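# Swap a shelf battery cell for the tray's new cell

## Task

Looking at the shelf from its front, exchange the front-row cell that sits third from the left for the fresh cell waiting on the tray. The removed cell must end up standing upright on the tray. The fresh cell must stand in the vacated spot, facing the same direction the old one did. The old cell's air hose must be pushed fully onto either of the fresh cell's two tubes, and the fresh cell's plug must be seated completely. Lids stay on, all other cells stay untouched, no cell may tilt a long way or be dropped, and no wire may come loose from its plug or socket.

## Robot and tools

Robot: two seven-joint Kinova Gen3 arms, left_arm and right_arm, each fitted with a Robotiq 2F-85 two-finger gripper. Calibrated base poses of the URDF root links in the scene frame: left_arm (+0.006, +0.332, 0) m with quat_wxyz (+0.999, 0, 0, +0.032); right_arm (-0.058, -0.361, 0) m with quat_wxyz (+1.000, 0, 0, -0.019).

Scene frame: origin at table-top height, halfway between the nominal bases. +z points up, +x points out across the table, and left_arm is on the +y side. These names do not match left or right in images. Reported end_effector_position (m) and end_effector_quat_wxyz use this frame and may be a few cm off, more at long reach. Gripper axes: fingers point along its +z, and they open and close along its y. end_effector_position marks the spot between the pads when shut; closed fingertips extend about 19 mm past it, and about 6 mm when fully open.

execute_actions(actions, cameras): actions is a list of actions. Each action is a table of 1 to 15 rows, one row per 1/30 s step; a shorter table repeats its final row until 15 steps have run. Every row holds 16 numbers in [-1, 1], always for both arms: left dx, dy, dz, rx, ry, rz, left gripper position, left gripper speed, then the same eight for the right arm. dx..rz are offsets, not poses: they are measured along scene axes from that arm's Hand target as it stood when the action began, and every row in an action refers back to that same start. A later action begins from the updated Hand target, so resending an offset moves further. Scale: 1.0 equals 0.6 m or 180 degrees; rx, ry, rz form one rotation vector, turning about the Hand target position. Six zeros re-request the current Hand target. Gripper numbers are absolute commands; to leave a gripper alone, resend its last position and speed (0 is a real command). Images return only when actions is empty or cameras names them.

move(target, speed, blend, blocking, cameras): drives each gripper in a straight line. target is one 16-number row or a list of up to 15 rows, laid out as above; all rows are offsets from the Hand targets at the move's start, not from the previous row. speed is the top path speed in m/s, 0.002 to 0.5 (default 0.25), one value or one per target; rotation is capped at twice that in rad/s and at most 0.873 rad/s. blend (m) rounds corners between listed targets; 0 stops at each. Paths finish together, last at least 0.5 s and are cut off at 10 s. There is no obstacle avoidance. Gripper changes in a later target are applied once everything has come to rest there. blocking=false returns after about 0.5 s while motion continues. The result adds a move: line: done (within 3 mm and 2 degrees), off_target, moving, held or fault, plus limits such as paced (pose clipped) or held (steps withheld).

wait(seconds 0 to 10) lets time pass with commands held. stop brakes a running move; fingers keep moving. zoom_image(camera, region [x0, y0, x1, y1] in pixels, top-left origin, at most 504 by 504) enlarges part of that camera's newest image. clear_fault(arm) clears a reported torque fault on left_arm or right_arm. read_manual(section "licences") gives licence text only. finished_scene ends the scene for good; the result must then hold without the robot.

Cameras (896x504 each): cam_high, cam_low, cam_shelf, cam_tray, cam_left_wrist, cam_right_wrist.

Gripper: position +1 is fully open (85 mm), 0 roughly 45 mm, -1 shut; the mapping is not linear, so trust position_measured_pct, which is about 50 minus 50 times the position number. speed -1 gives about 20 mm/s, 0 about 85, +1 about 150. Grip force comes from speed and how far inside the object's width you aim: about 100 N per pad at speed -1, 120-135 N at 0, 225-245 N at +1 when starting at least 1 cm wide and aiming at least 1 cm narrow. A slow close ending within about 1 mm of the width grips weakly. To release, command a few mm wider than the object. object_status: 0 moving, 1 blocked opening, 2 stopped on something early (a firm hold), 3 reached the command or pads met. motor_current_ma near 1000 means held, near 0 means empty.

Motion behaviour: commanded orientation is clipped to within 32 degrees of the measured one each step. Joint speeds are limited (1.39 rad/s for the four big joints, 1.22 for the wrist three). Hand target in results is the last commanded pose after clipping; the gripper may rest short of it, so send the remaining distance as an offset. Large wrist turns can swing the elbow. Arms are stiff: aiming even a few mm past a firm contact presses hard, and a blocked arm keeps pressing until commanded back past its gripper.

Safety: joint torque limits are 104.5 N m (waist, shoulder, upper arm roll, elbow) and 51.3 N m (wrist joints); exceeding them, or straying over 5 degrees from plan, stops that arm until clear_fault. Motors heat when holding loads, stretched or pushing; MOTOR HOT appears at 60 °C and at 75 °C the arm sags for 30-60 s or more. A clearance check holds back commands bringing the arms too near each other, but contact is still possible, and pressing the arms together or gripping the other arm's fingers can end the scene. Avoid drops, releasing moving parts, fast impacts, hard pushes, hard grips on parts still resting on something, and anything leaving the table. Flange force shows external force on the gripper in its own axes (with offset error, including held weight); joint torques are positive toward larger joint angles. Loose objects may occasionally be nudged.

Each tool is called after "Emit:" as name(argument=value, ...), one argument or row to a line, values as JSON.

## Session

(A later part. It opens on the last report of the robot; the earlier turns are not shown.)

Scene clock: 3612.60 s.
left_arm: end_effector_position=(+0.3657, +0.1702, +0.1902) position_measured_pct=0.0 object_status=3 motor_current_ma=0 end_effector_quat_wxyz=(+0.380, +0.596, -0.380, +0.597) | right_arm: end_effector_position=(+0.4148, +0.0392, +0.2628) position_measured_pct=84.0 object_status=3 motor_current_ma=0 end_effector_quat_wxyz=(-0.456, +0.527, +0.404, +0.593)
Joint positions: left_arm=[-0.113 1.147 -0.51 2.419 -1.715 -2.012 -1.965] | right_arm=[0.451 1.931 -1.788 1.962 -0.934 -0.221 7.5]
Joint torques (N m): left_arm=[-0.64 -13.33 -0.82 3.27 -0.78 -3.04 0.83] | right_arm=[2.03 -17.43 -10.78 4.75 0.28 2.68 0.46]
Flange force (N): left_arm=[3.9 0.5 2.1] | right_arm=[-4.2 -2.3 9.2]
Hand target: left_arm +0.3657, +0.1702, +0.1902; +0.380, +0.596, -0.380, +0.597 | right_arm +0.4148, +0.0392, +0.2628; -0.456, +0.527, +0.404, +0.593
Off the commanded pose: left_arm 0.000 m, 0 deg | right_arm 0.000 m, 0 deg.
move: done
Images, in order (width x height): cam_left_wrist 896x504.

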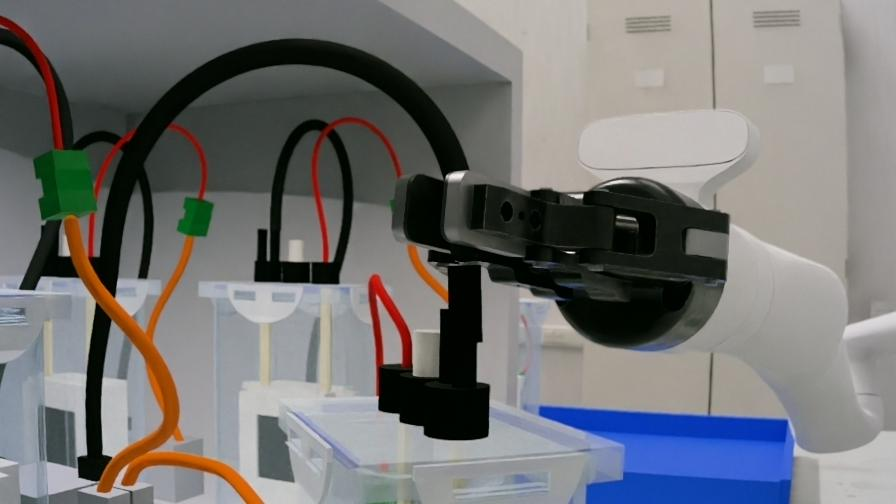

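Emit:
move(
  target=[0,0,0,0,0,0,1.0,-0.5, 0,0,-0.001,0,0,0,-0.97,-1],
  speed=0.02,
)

Emit:
wait(
  seconds=0.8,
)

Emit:
move(
  target=[0,0,0,0,0,0,1.0,-0.5, 0,0,-0.005,0,0,0,-0.97,-1],
  speed=0.01,
  cameras=["cam_left_wrist"],
)

Emit:
zoom_image(
  camera="cam_left_wrist",
  region=[390, 200, 530, 340],
)

Scene clock: 3620.43 s.
left_arm: end_effector_position=(+0.3657, +0.1702, +0.1902) position_measured_pct=0.0 object_status=3 motor_current_ma=0 end_effector_quat_wxyz=(+0.380, +0.596, -0.380, +0.597) | right_arm: end_effector_position=(+0.4148, +0.0392, +0.2622) position_measured_pct=91.8 object_status=0 motor_current_ma=1000 end_effector_quat_wxyz=(-0.456, +0.527, +0.404, +0.593)
Joint positions: left_arm=[-0.113 1.147 -0.51 2.419 -1.715 -2.012 -1.965] | right_arm=[0.451 1.932 -1.787 1.962 -0.933 -0.22 7.501]
Joint torques (N m): left_arm=[-0.67 -13.32 -0.79 3.26 -0.76 -3.01 0.82] | right_arm=[2.36 -16.97 -9.94 4.08 0.35 2.11 0.44]
Flange force (N): left_arm=[4.0 0.5 2.1] | right_arm=[-2.3 -2.5 9.3]
Hand target: left_arm +0.3657, +0.1702, +0.1902; +0.380, +0.596, -0.380, +0.597 | right_arm +0.4148, +0.0392, +0.2622; -0.456, +0.527, +0.404, +0.593
Off the commanded pose: left_arm 0.000 m, 0 deg | right_arm 0.000 m, 0 deg.
move: done

Scene clock: 3621.23 s.
left_arm: end_effector_position=(+0.3657, +0.1702, +0.1902) position_measured_pct=0.0 object_status=3 motor_current_ma=0 end_effector_quat_wxyz=(+0.380, +0.596, -0.380, +0.597) | right_arm: end_effector_position=(+0.4148, +0.0392, +0.2622) position_measured_pct=91.8 object_status=2 motor_current_ma=1000 end_effector_quat_wxyz=(-0.456, +0.527, +0.404, +0.593)
Joint positions: left_arm=[-0.113 1.147 -0.51 2.419 -1.715 -2.012 -1.965] | right_arm=[0.451 1.932 -1.787 1.962 -0.933 -0.22 7.501]
Joint torques (N m): left_arm=[-0.65 -13.37 -0.79 3.24 -0.76 -3.02 0.82] | right_arm=[2.33 -16.97 -9.97 4.11 0.32 2.12 0.42]
Flange force (N): left_arm=[3.9 0.6 2.0] | right_arm=[-2.5 -2.5 9.2]
Hand target: left_arm +0.3657, +0.1702, +0.1902; +0.380, +0.596, -0.380, +0.597 | right_arm +0.4148, +0.0392, +0.2622; -0.456, +0.527, +0.404, +0.593
Tool commands: left_gripper/position=+1.0 left_gripper/speed=-0.5 right_gripper/position=-0.97 right_gripper/speed=-1.0
Off the commanded pose: left_arm 0.000 m, 0 deg | right_arm 0.000 m, 0 deg.
wait: 0.80 s; at rest by 0.17 s

Scene clock: 3621.93 s.
left_arm: end_effector_position=(+0.3657, +0.1702, +0.1902) position_measured_pct=0.0 object_status=3 motor_current_ma=0 end_effector_quat_wxyz=(+0.380, +0.596, -0.380, +0.597) | right_arm: end_effector_position=(+0.4148, +0.0392, +0.2592) position_measured_pct=91.8 object_status=2 motor_current_ma=1000 end_effector_quat_wxyz=(-0.456, +0.527, +0.404, +0.593)
Joint positions: left_arm=[-0.113 1.147 -0.51 2.419 -1.715 -2.012 -1.965] | right_arm=[0.453 1.936 -1.781 1.961 -0.931 -0.215 7.504]
Joint torques (N m): left_arm=[-0.66 -13.29 -0.81 3.19 -0.77 -3.03 0.81] | right_arm=[2.3 -16.79 -9.71 4.02 0.31 2.1 0.4]
Flange force (N): left_arm=[4.2 0.6 2.1] | right_arm=[-1.7 -3.0 9.2]
Hand target: left_arm +0.3657, +0.1702, +0.1902; +0.380, +0.596, -0.380, +0.597 | right_arm +0.4148, +0.0392, +0.2592; -0.456, +0.527, +0.404, +0.593
Off the commanded pose: left_arm 0.000 m, 0 deg | right_arm 0.000 m, 0 deg.
move: done
Images, in order (width x height): cam_left_wrist 896x504.

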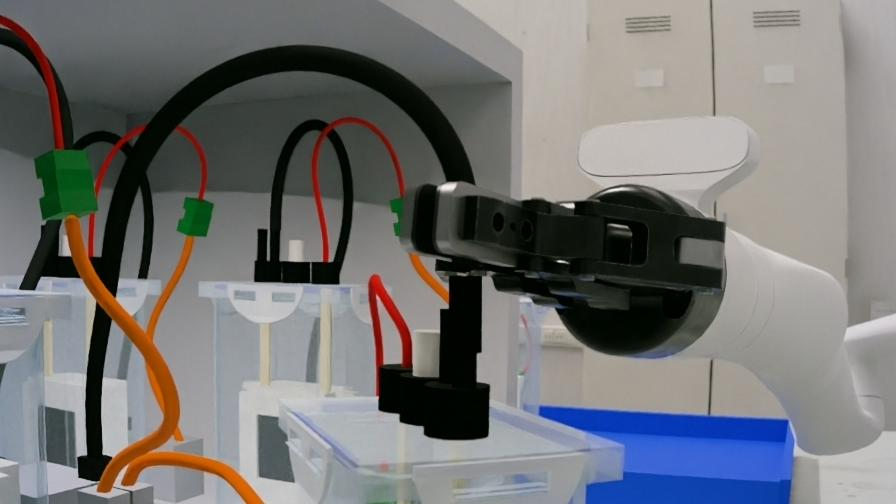

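Scaled by 3.600 from the camera's 896x504 image, which has a finer 1280x720 frame.

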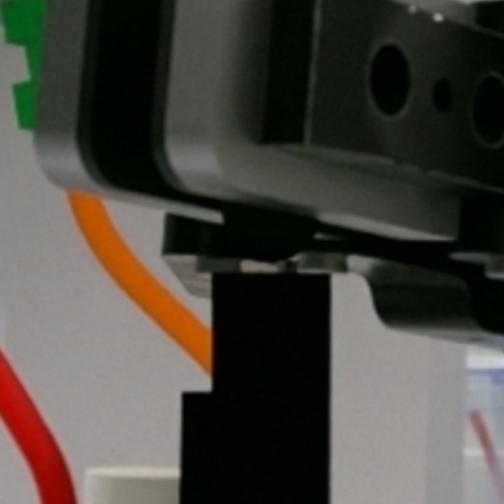

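Emit:
move(
  target=[0,0,0,0,0,0,1.0,-0.5, 0,0,-0.006,0,0,0,-0.97,-1],
  speed=0.015,
)

Emit:
move(
  target=[0,0,0,0,0,0,1.0,-0.5, 0,0,-0.004,0,0,0,-0.97,-1],
  speed=0.015,
  cameras=["cam_left_wrist"],
)

Emit:
zoom_image(
  camera="cam_left_wrist",
  region=[390, 260, 530, 400],
)

Scene clock: 3627.97 s.
left_arm: end_effector_position=(+0.3657, +0.1702, +0.1902) position_measured_pct=0.0 object_status=3 motor_current_ma=0 end_effector_quat_wxyz=(+0.380, +0.596, -0.380, +0.597) | right_arm: end_effector_position=(+0.4148, +0.0392, +0.2556) position_measured_pct=91.8 object_status=2 motor_current_ma=1000 end_effector_quat_wxyz=(-0.456, +0.527, +0.404, +0.593)
Joint positions: left_arm=[-0.113 1.147 -0.51 2.419 -1.715 -2.012 -1.965] | right_arm=[0.455 1.941 -1.773 1.959 -0.929 -0.208 7.509]
Joint torques (N m): left_arm=[-0.64 -13.33 -0.77 3.24 -0.76 -3.04 0.83] | right_arm=[2.29 -16.59 -9.13 3.95 0.28 1.76 0.42]
Flange force (N): left_arm=[4.0 0.6 1.9] | right_arm=[-0.9 -2.9 9.3]
Hand target: left_arm +0.3657, +0.1702, +0.1902; +0.380, +0.596, -0.380, +0.597 | right_arm +0.4148, +0.0392, +0.2556; -0.456, +0.527, +0.404, +0.593
Off the commanded pose: left_arm 0.000 m, 0 deg | right_arm 0.000 m, 0 deg.
move: done

Scene clock: 3628.67 s.
left_arm: end_effector_position=(+0.3657, +0.1702, +0.1902) position_measured_pct=0.0 object_status=3 motor_current_ma=0 end_effector_quat_wxyz=(+0.380, +0.596, -0.380, +0.597) | right_arm: end_effector_position=(+0.4148, +0.0392, +0.2532) position_measured_pct=91.8 object_status=2 motor_current_ma=1000 end_effector_quat_wxyz=(-0.456, +0.527, +0.404, +0.593)
Joint positions: left_arm=[-0.113 1.147 -0.51 2.419 -1.715 -2.012 -1.965] | right_arm=[0.456 1.944 -1.768 1.957 -0.928 -0.204 7.512]
Joint torques (N m): left_arm=[-0.66 -13.37 -0.79 3.25 -0.74 -3.03 0.81] | right_arm=[2.23 -16.53 -8.88 3.83 0.29 1.57 0.43]
Flange force (N): left_arm=[3.9 0.6 1.9] | right_arm=[-0.5 -2.9 9.0]
Hand target: left_arm +0.3657, +0.1702, +0.1902; +0.380, +0.596, -0.380, +0.597 | right_arm +0.4148, +0.0392, +0.2532; -0.456, +0.527, +0.404, +0.593
Off the commanded pose: left_arm 0.000 m, 0 deg | right_arm 0.000 m, 0 deg.
move: done
Images, in order (width x height): cam_left_wrist 896x504.

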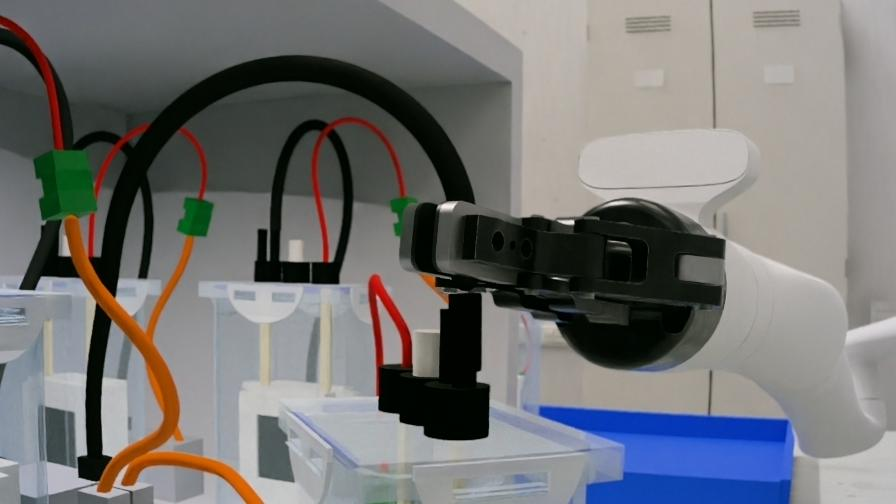

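Scaled by 3.600 from the camera's 896x504 image, which has a finer 1280x720 frame.

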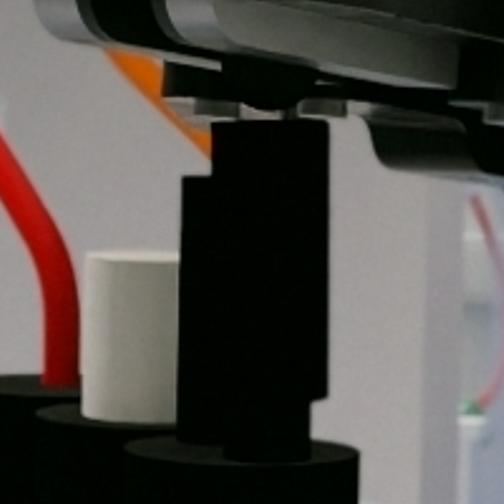

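Emit:
move(
  target=[0,0,0,0,0,0,1.0,-0.5, 0,0,-0.005,0,0,0,-0.97,-1],
  speed=0.015,
)

Emit:
move(
  target=[0,0,0,0,0,0,1.0,-0.5, 0,0,-0.0035,0,0,0,-0.97,-1],
  speed=0.01,
  cameras=["cam_left_wrist"],
)

Emit:
zoom_image(
  camera="cam_left_wrist",
  region=[390, 260, 530, 400],
)

Scene clock: 3636.07 s.
left_arm: end_effector_position=(+0.3657, +0.1702, +0.1902) position_measured_pct=0.0 object_status=3 motor_current_ma=0 end_effector_quat_wxyz=(+0.380, +0.596, -0.380, +0.597) | right_arm: end_effector_position=(+0.4148, +0.0392, +0.2502) position_measured_pct=91.8 object_status=2 motor_current_ma=1000 end_effector_quat_wxyz=(-0.456, +0.527, +0.404, +0.593)
Joint positions: left_arm=[-0.113 1.147 -0.51 2.419 -1.715 -2.012 -1.965] | right_arm=[0.458 1.948 -1.762 1.955 -0.926 -0.198 7.516]
Joint torques (N m): left_arm=[-0.66 -13.34 -0.79 3.23 -0.76 -3.02 0.81] | right_arm=[2.18 -16.31 -8.71 3.64 0.29 1.42 0.44]
Flange force (N): left_arm=[4.0 0.5 2.0] | right_arm=[0.0 -2.6 8.4]
Hand target: left_arm +0.3657, +0.1702, +0.1902; +0.380, +0.596, -0.380, +0.597 | right_arm +0.4148, +0.0392, +0.2502; -0.456, +0.527, +0.404, +0.593
Off the commanded pose: left_arm 0.000 m, 0 deg | right_arm 0.000 m, 0 deg.
move: done

Scene clock: 3636.77 s.
left_arm: end_effector_position=(+0.3657, +0.1702, +0.1902) position_measured_pct=0.0 object_status=3 motor_current_ma=0 end_effector_quat_wxyz=(+0.380, +0.596, -0.380, +0.597) | right_arm: end_effector_position=(+0.4148, +0.0392, +0.2481) position_measured_pct=91.8 object_status=2 motor_current_ma=1000 end_effector_quat_wxyz=(-0.456, +0.527, +0.404, +0.593)
Joint positions: left_arm=[-0.113 1.147 -0.51 2.419 -1.715 -2.012 -1.965] | right_arm=[0.459 1.95 -1.757 1.954 -0.925 -0.194 7.518]
Joint torques (N m): left_arm=[-0.69 -13.3 -0.79 3.22 -0.77 -3 0.85] | right_arm=[2.11 -16.22 -8.35 3.57 0.26 1.31 0.41]
Flange force (N): left_arm=[4.1 0.6 2.1] | right_arm=[0.6 -3.2 8.5]
Hand target: left_arm +0.3657, +0.1702, +0.1902; +0.380, +0.596, -0.380, +0.597 | right_arm +0.4148, +0.0392, +0.2481; -0.456, +0.527, +0.404, +0.593
Off the commanded pose: left_arm 0.000 m, 0 deg | right_arm 0.000 m, 0 deg.
move: done
Images, in order (width x height): cam_left_wrist 896x504.

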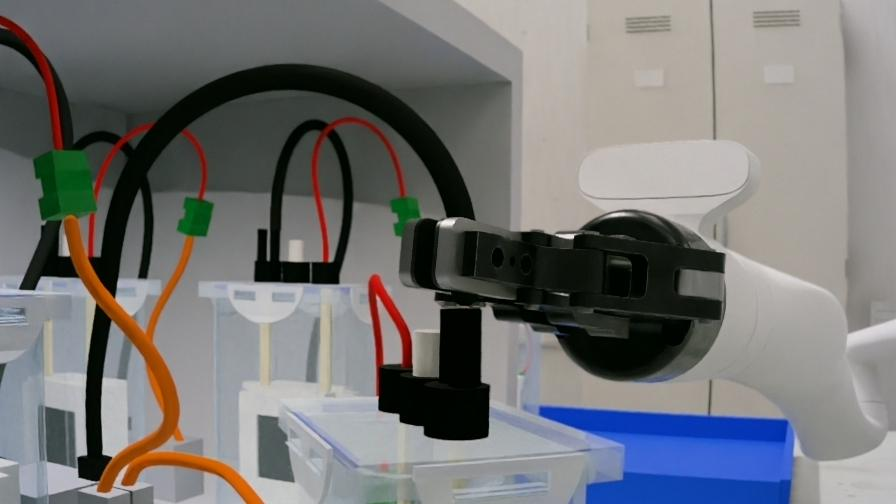

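Scaled by 3.600 from the camera's 896x504 image, which has a finer 1280x720 frame.

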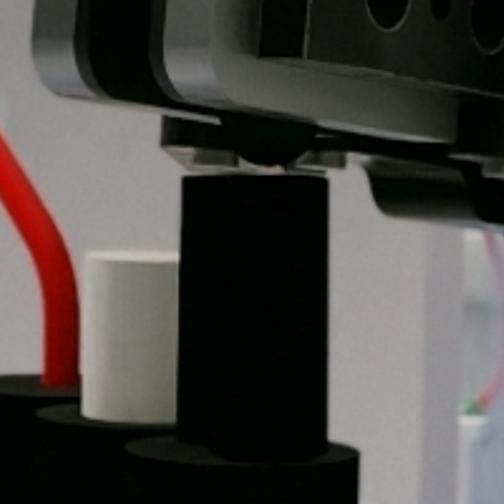

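Emit:
move(
  target=[0,0,0,0,0,0,1.0,-0.5, 0,0,-0.003,0,0,0,-0.97,-1],
  speed=0.01,
)

Emit:
move(
  target=[0,0,0,0,0,0,1.0,-0.5, 0,0,-0.003,0,0,0,-0.97,-1],
  speed=0.01,
  cameras=["cam_left_wrist"],
)

Emit:
zoom_image(
  camera="cam_left_wrist",
  region=[390, 260, 530, 400],
)

Scene clock: 3642.60 s.
left_arm: end_effector_position=(+0.3657, +0.1702, +0.1902) position_measured_pct=0.0 object_status=3 motor_current_ma=0 end_effector_quat_wxyz=(+0.380, +0.596, -0.380, +0.597) | right_arm: end_effector_position=(+0.4148, +0.0392, +0.2463) position_measured_pct=91.8 object_status=2 motor_current_ma=1000 end_effector_quat_wxyz=(-0.456, +0.527, +0.404, +0.593)
Joint positions: left_arm=[-0.113 1.147 -0.51 2.419 -1.715 -2.012 -1.965] | right_arm=[0.46 1.952 -1.753 1.953 -0.924 -0.191 7.52]
Joint torques (N m): left_arm=[-0.68 -13.32 -0.81 3.21 -0.75 -3.02 0.81] | right_arm=[2.12 -15.35 -6.41 2.86 0.18 0.15 0.44]
Flange force (N): left_arm=[4.1 0.6 2.1] | right_arm=[4.1 -2.6 8.6]
Hand target: left_arm +0.3657, +0.1702, +0.1902; +0.380, +0.596, -0.380, +0.597 | right_arm +0.4148, +0.0392, +0.2463; -0.456, +0.527, +0.404, +0.593
Off the commanded pose: left_arm 0.000 m, 0 deg | right_arm 0.000 m, 0 deg.
move: done

Scene clock: 3643.30 s.
left_arm: end_effector_position=(+0.3657, +0.1702, +0.1902) position_measured_pct=0.0 object_status=3 motor_current_ma=0 end_effector_quat_wxyz=(+0.380, +0.596, -0.380, +0.597) | right_arm: end_effector_position=(+0.4148, +0.0392, +0.2446) position_measured_pct=91.8 object_status=2 motor_current_ma=1000 end_effector_quat_wxyz=(-0.456, +0.527, +0.404, +0.593)
Joint positions: left_arm=[-0.113 1.147 -0.51 2.419 -1.715 -2.012 -1.965] | right_arm=[0.461 1.955 -1.749 1.952 -0.923 -0.187 7.523]
Joint torques (N m): left_arm=[-0.65 -13.3 -0.77 3.26 -0.78 -3.02 0.84] | right_arm=[2.24 -13.18 -1.28 1.37 0.02 -2.53 0.42]
Flange force (N): left_arm=[4.0 0.5 2.0] | right_arm=[13.4 -2.0 10.5]
Hand target: left_arm +0.3657, +0.1702, +0.1902; +0.380, +0.596, -0.380, +0.597 | right_arm +0.4148, +0.0392, +0.2445; -0.456, +0.527, +0.404, +0.593
Off the commanded pose: left_arm 0.000 m, 0 deg | right_arm 0.000 m, 0 deg.
move: done
Images, in order (width x height): cam_left_wrist 896x504.

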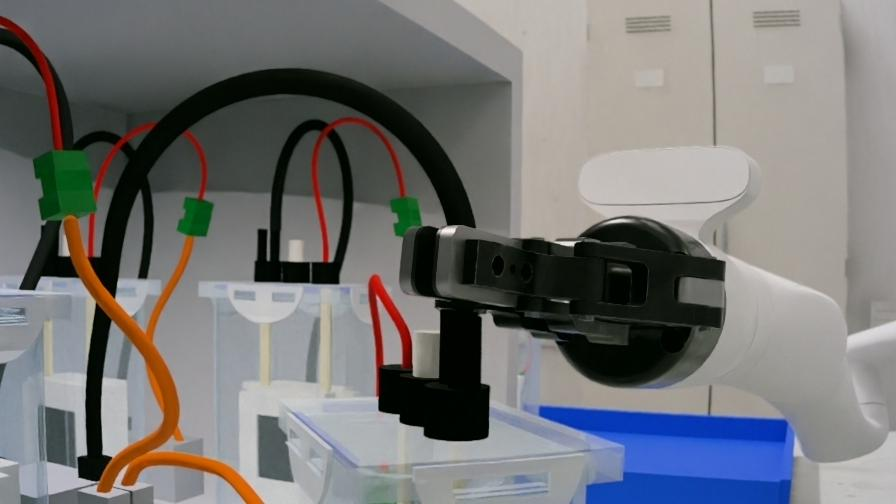

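Scaled by 3.600 from the camera's 896x504 image, which has a finer 1280x720 frame.

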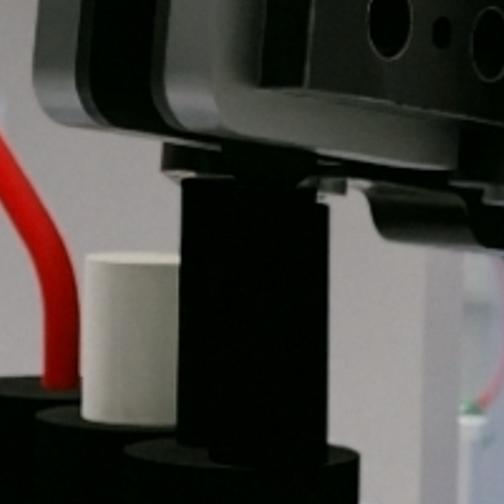

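Emit:
move(
  target=[0,0,0,0,0,0,1.0,-0.5, 0,0,-0.004,0,0,0,-0.97,-1],
  speed=0.01,
  cameras=["cam_left_wrist"],
)

Emit:
zoom_image(
  camera="cam_left_wrist",
  region=[390, 260, 530, 400],
)

Scene clock: 3654.97 s.
left_arm: end_effector_position=(+0.3657, +0.1702, +0.1902) position_measured_pct=0.0 object_status=3 motor_current_ma=0 end_effector_quat_wxyz=(+0.380, +0.596, -0.380, +0.597) | right_arm: end_effector_position=(+0.4148, +0.0392, +0.2422) position_measured_pct=91.8 object_status=2 motor_current_ma=1000 end_effector_quat_wxyz=(-0.456, +0.527, +0.404, +0.593)
Joint positions: left_arm=[-0.113 1.147 -0.51 2.419 -1.715 -2.012 -1.965] | right_arm=[0.462 1.957 -1.744 1.95 -0.922 -0.182 7.525]
Joint torques (N m): left_arm=[-0.66 -13.33 -0.81 3.27 -0.79 -3.02 0.81] | right_arm=[2.6 -8.49 9.63 -1.69 -0.42 -8.1 0.39]
Flange force (N): left_arm=[4.0 0.4 2.2] | right_arm=[33.4 -0.8 15.4]
Hand target: left_arm +0.3657, +0.1702, +0.1902; +0.380, +0.596, -0.380, +0.597 | right_arm +0.4148, +0.0392, +0.2421; -0.456, +0.527, +0.404, +0.593
Off the commanded pose: left_arm 0.000 m, 0 deg | right_arm 0.000 m, 0 deg.
move: done
Images, in order (width x height): cam_left_wrist 896x504.

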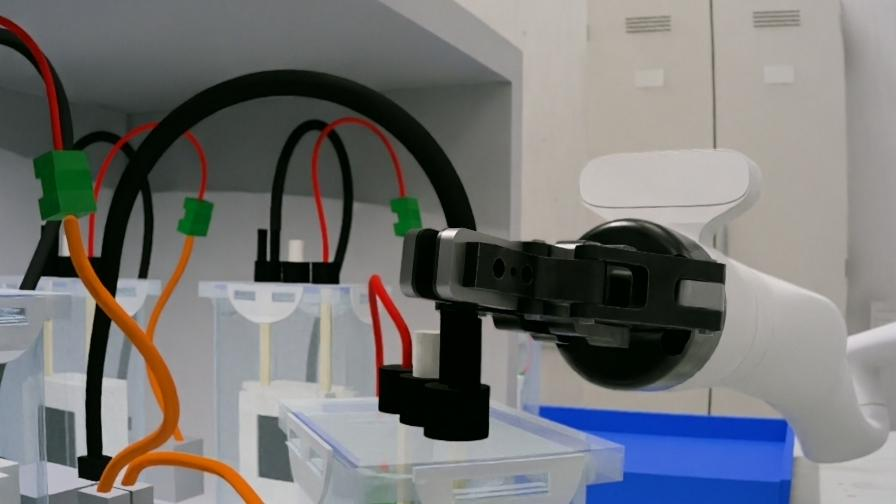

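Scaled by 3.600 from the camera's 896x504 image, which has a finer 1280x720 frame.

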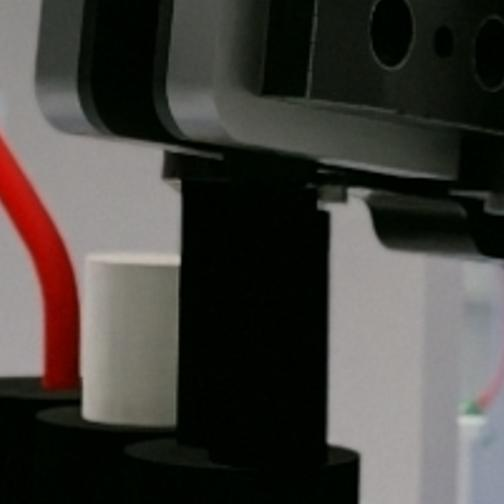

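Emit:
move(
  target=[0,0,0,0,0,0,1.0,-0.5, 0,0,0.007,0,0,0,-0.97,-1],
  speed=0.02,
)

Emit:
move(
  target=[0,0,0,0,0,0,1.0,-0.5, 0,0,0.0005,0,0,0,-0.6,-1],
  speed=0.02,
  cameras=["cam_left_wrist"],
)

Emit:
zoom_image(
  camera="cam_left_wrist",
  region=[390, 220, 530, 400],
)

Scene clock: 3664.93 s.
left_arm: end_effector_position=(+0.3657, +0.1702, +0.1902) position_measured_pct=0.0 object_status=3 motor_current_ma=0 end_effector_quat_wxyz=(+0.380, +0.596, -0.380, +0.597) | right_arm: end_effector_position=(+0.4148, +0.0392, +0.2462) position_measured_pct=91.8 object_status=2 motor_current_ma=1000 end_effector_quat_wxyz=(-0.456, +0.527, +0.404, +0.593)
Joint positions: left_arm=[-0.113 1.147 -0.51 2.419 -1.715 -2.012 -1.965] | right_arm=[0.46 1.953 -1.753 1.953 -0.924 -0.191 7.52]
Joint torques (N m): left_arm=[-0.64 -13.3 -0.77 3.25 -0.78 -3.01 0.83] | right_arm=[2.27 -16.13 -8.13 3.28 0.32 1.15 0.45]
Flange force (N): left_arm=[4.1 0.5 2.0] | right_arm=[1.3 -3.7 8.5]
Hand target: left_arm +0.3657, +0.1702, +0.1902; +0.380, +0.596, -0.380, +0.597 | right_arm +0.4148, +0.0392, +0.2463; -0.456, +0.527, +0.404, +0.593
Off the commanded pose: left_arm 0.000 m, 0 deg | right_arm 0.000 m, 0 deg.
move: done

Scene clock: 3665.70 s.
left_arm: end_effector_position=(+0.3657, +0.1702, +0.1902) position_measured_pct=0.0 object_status=3 motor_current_ma=0 end_effector_quat_wxyz=(+0.380, +0.596, -0.380, +0.597) | right_arm: end_effector_position=(+0.4148, +0.0392, +0.2466) position_measured_pct=80.1 object_status=0 motor_current_ma=0 end_effector_quat_wxyz=(-0.456, +0.527, +0.404, +0.593)
Joint positions: left_arm=[-0.113 1.147 -0.51 2.419 -1.715 -2.012 -1.965] | right_arm=[0.46 1.952 -1.754 1.953 -0.924 -0.191 7.52]
Joint torques (N m): left_arm=[-0.66 -13.3 -0.78 3.26 -0.77 -3.04 0.79] | right_arm=[2.18 -17.07 -10.51 4.94 0.25 2.56 0.4]
Flange force (N): left_arm=[4.1 0.3 2.1] | right_arm=[-3.6 -2.0 9.4]
Hand target: left_arm +0.3657, +0.1702, +0.1902; +0.380, +0.596, -0.380, +0.597 | right_arm +0.4148, +0.0392, +0.2466; -0.456, +0.527, +0.404, +0.593
Off the commanded pose: left_arm 0.000 m, 0 deg | right_arm 0.000 m, 0 deg.
move: done
Images, in order (width x height): cam_left_wrist 896x504.

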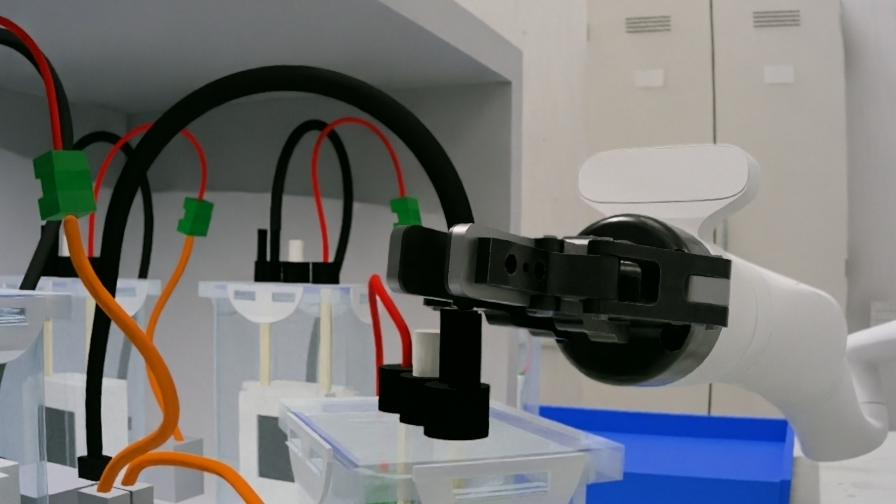

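Scaled by 2.800 from the camera's 896x504 image, which has a finer 1280x720 frame.

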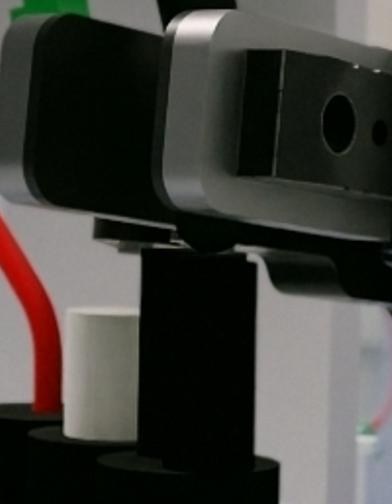

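Emit:
move(
  target=[
    [0,0,0,0,0,0,1.0,-0.5, -0.05,-0.19,0.0,0,0,0,-0.6,-1],
    [0,0,0,0,0,0,1.0,-0.5, -0.1,-0.36,0.12,0,0,0,-0.6,-1],
  ],
  speed=0.08,
  blend=0.02,
  cameras=["all"],
)

Emit:
zoom_image(
  camera="cam_left_wrist",
  region=[360, 220, 530, 450],
)

Emit:
zoom_image(
  camera="cam_low",
  region=[370, 190, 530, 300],
)

Scene clock: 3675.87 s.
left_arm: end_effector_position=(+0.3657, +0.1702, +0.1902) position_measured_pct=0.0 object_status=3 motor_current_ma=0 end_effector_quat_wxyz=(+0.380, +0.596, -0.380, +0.597) | right_arm: end_effector_position=(+0.3548, -0.1768, +0.3186) position_measured_pct=80.1 object_status=3 motor_current_ma=0 end_effector_quat_wxyz=(-0.456, +0.527, +0.404, +0.593)
Joint positions: left_arm=[-0.113 1.147 -0.51 2.419 -1.715 -2.012 -1.965] | right_arm=[1.059 1.361 -1.405 2.156 -1 0.464 7.214]
Joint torques (N m): left_arm=[-0.69 -13.29 -0.8 3.28 -0.75 -3.02 0.84] | right_arm=[2.16 -14.67 -9.29 0.42 -0.78 2.23 0.36]
Flange force (N): left_arm=[4.0 0.5 2.1] | right_arm=[-5.2 5.7 5.7]
Hand target: left_arm +0.3657, +0.1702, +0.1902; +0.380, +0.596, -0.380, +0.597 | right_arm +0.3548, -0.1768, +0.3186; -0.456, +0.527, +0.404, +0.593
Off the commanded pose: left_arm 0.000 m, 0 deg | right_arm 0.000 m, 0 deg.
move: done

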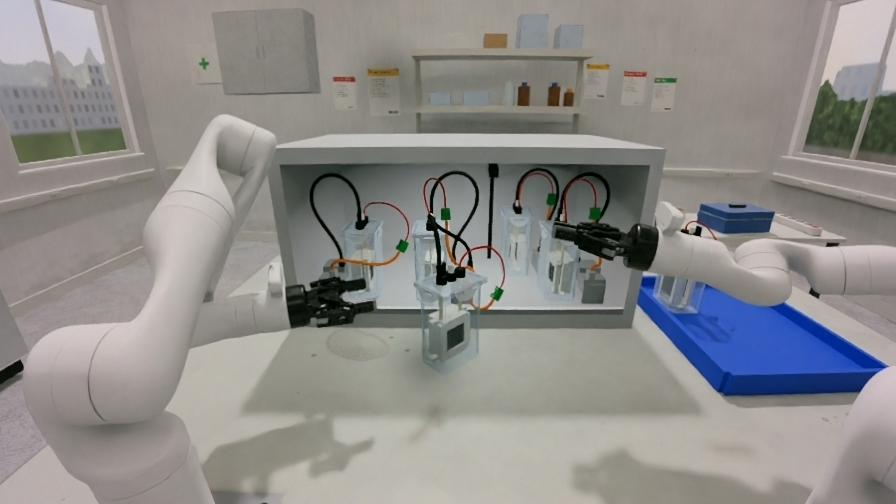

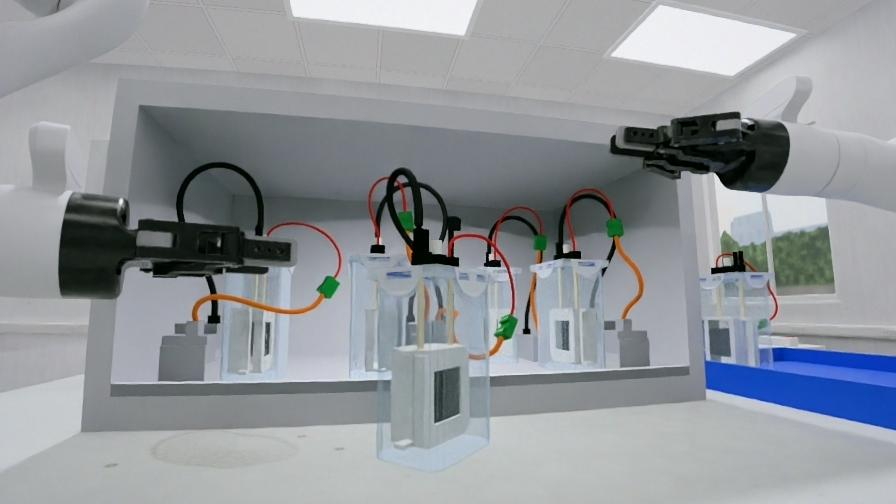

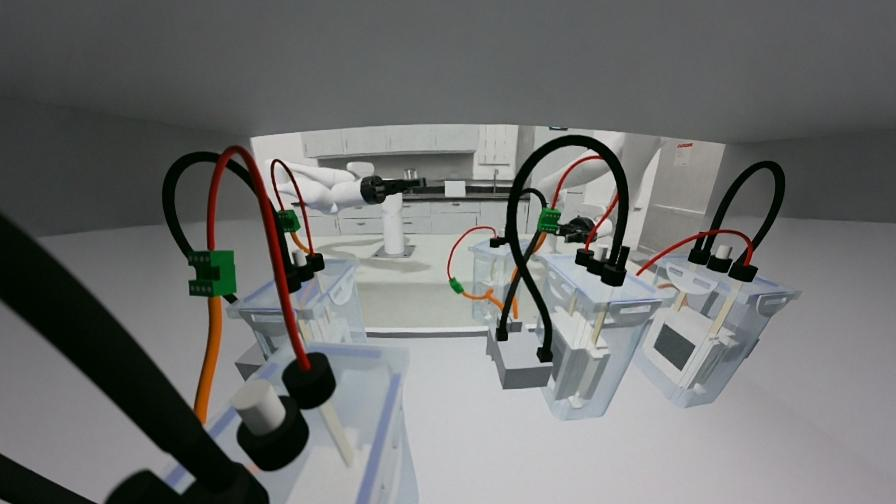

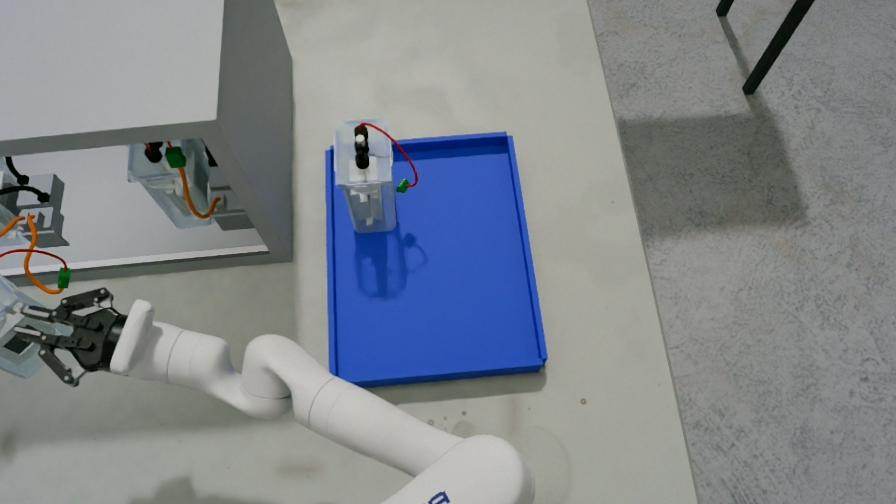

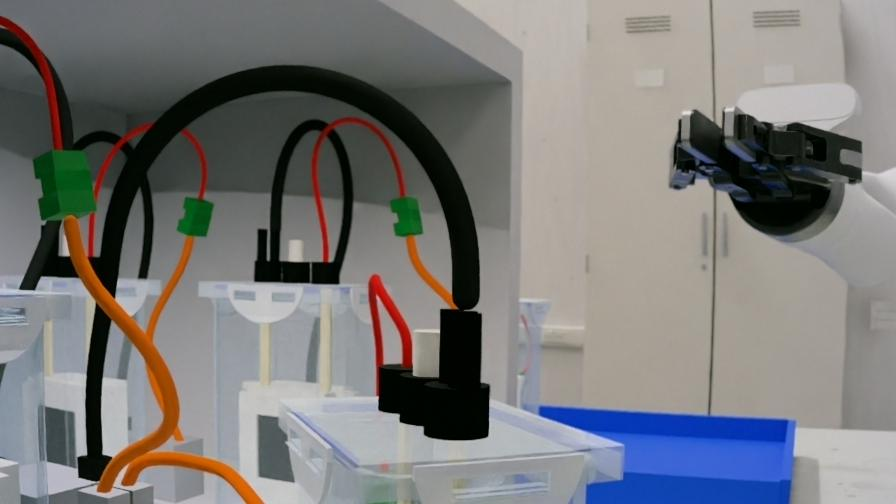

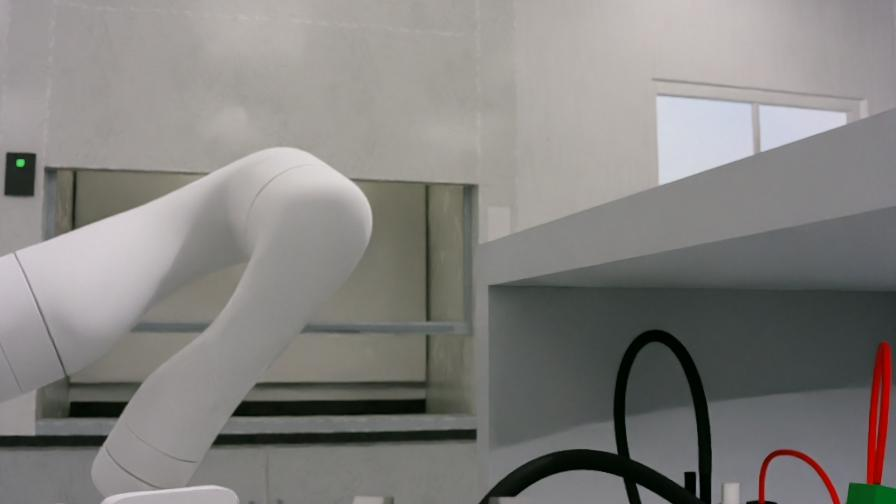

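Scaled by 2.191 from the camera's 896x504 image, which has a finer 1280x720 frame.

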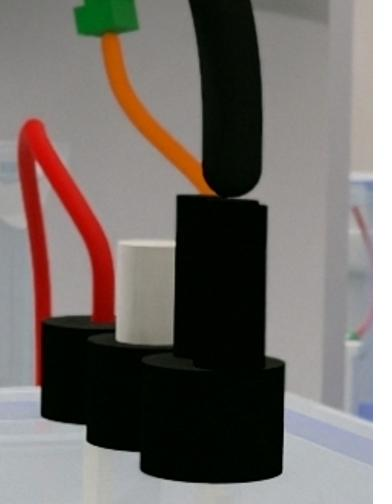

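Scaled by 3.150.

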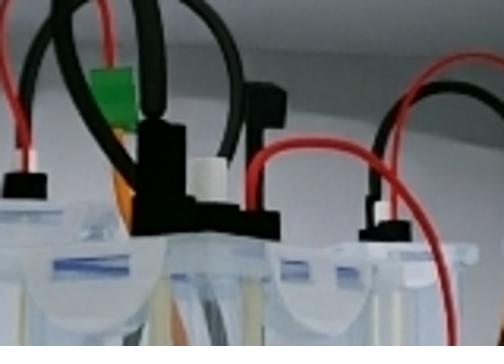

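Emit:
move(
  target=[
    [0.0,-0.06,-0.06,0,0,0.06,1.0,-0.5, 0,0,0,0,0,0,-0.6,-1],
    [0.0155,-0.1537,-0.0957,0,0,0.1111,1.0,-0.5, 0,0,0,0,0,0,-0.6,-1],
  ],
  speed=0.08,
  blend=0.02,
  cameras=["cam_left_wrist"],
)

Scene clock: 3693.87 s.
left_arm: end_effector_position=(+0.3757, +0.0779, +0.1320) position_measured_pct=0.0 object_status=3 motor_current_ma=0 end_effector_quat_wxyz=(+0.285, +0.636, -0.273, +0.663) | right_arm: end_effector_position=(+0.3548, -0.1768, +0.3186) position_measured_pct=80.1 object_status=3 motor_current_ma=0 end_effector_quat_wxyz=(-0.456, +0.527, +0.404, +0.593)
Joint positions: left_arm=[-0.032 1.583 0.11 2.582 -1.145 -2.096 -2.531] | right_arm=[1.059 1.361 -1.405 2.156 -1 0.464 7.214]
Joint torques (N m): left_arm=[-0.63 -12.32 2.35 6.28 -1.86 -1.96 0.73] | right_arm=[2.2 -14.7 -9.31 0.43 -0.72 2.16 0.4]
Flange force (N): left_arm=[4.4 -1.1 6.4] | right_arm=[-5.2 6.0 5.6]
Hand target: left_arm +0.3750, +0.0780, +0.1327; +0.271, +0.653, -0.270, +0.653 | right_arm +0.3548, -0.1768, +0.3186; -0.456, +0.527, +0.404, +0.593
Off the commanded pose: left_arm 0.001 m, 3 deg | right_arm 0.000 m, 0 deg.
joint sent to its limit (left arm) — joint 4 (elbow), upper limit, where the elbow is as bent as it goes; joint 6 (wrist pitch), lower limit. The joint targets are off in orientation, not in position.
move: off_target (left_arm)
Images, in order (width x height): cam_left_wrist 896x504.

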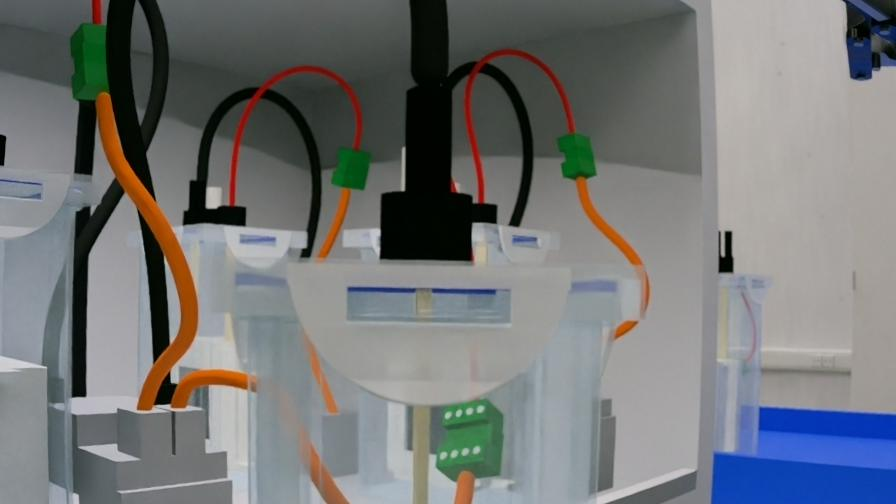

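Emit:
move(
  target=[0.0943,-0.0943,0,0,0,0,1.0,-0.5, 0,0,0,0,0,0,-0.6,-1],
  speed=0.06,
  cameras=["cam_left_wrist","cam_high"],
)

Scene clock: 3702.20 s.
left_arm: end_effector_position=(+0.4316, +0.0214, +0.1327) position_measured_pct=0.0 object_status=3 motor_current_ma=0 end_effector_quat_wxyz=(+0.271, +0.653, -0.270, +0.653) | right_arm: end_effector_position=(+0.3548, -0.1768, +0.3186) position_measured_pct=80.1 object_status=3 motor_current_ma=0 end_effector_quat_wxyz=(-0.456, +0.527, +0.404, +0.593)
Joint positions: left_arm=[0.053 1.412 0.351 2.454 -0.73 -1.888 -2.297] | right_arm=[1.059 1.361 -1.405 2.156 -1 0.464 7.214]
Joint torques (N m): left_arm=[-0.61 -14.09 3.21 3.95 -1.64 -2.52 0.8] | right_arm=[2.16 -14.73 -9.28 0.42 -0.69 2.16 0.42]
Flange force (N): left_arm=[5.8 0.4 5.6] | right_arm=[-5.1 5.8 5.6]
Hand target: left_arm +0.4316, +0.0214, +0.1327; +0.271, +0.653, -0.270, +0.653 | right_arm +0.3548, -0.1768, +0.3186; -0.456, +0.527, +0.404, +0.593
Off the commanded pose: left_arm 0.000 m, 0 deg | right_arm 0.000 m, 0 deg.
move: done
Images, in order (width x height): cam_high 896x504, cam_left_wrist 896x504.

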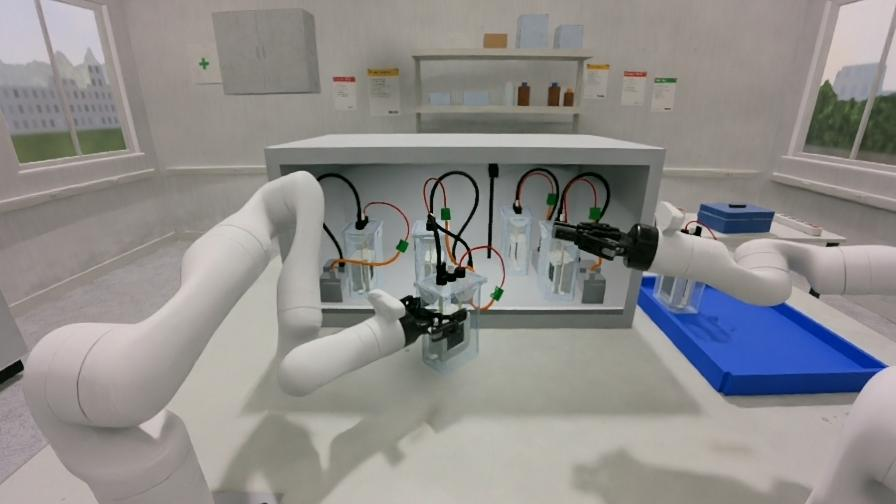

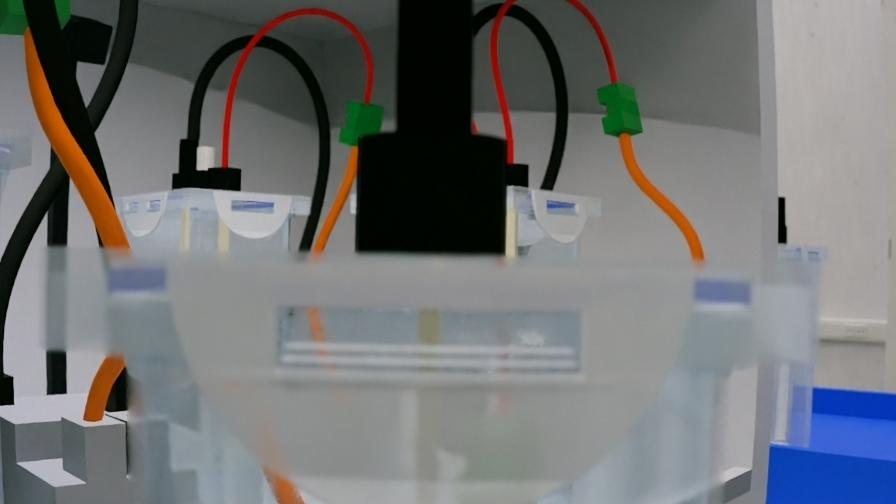

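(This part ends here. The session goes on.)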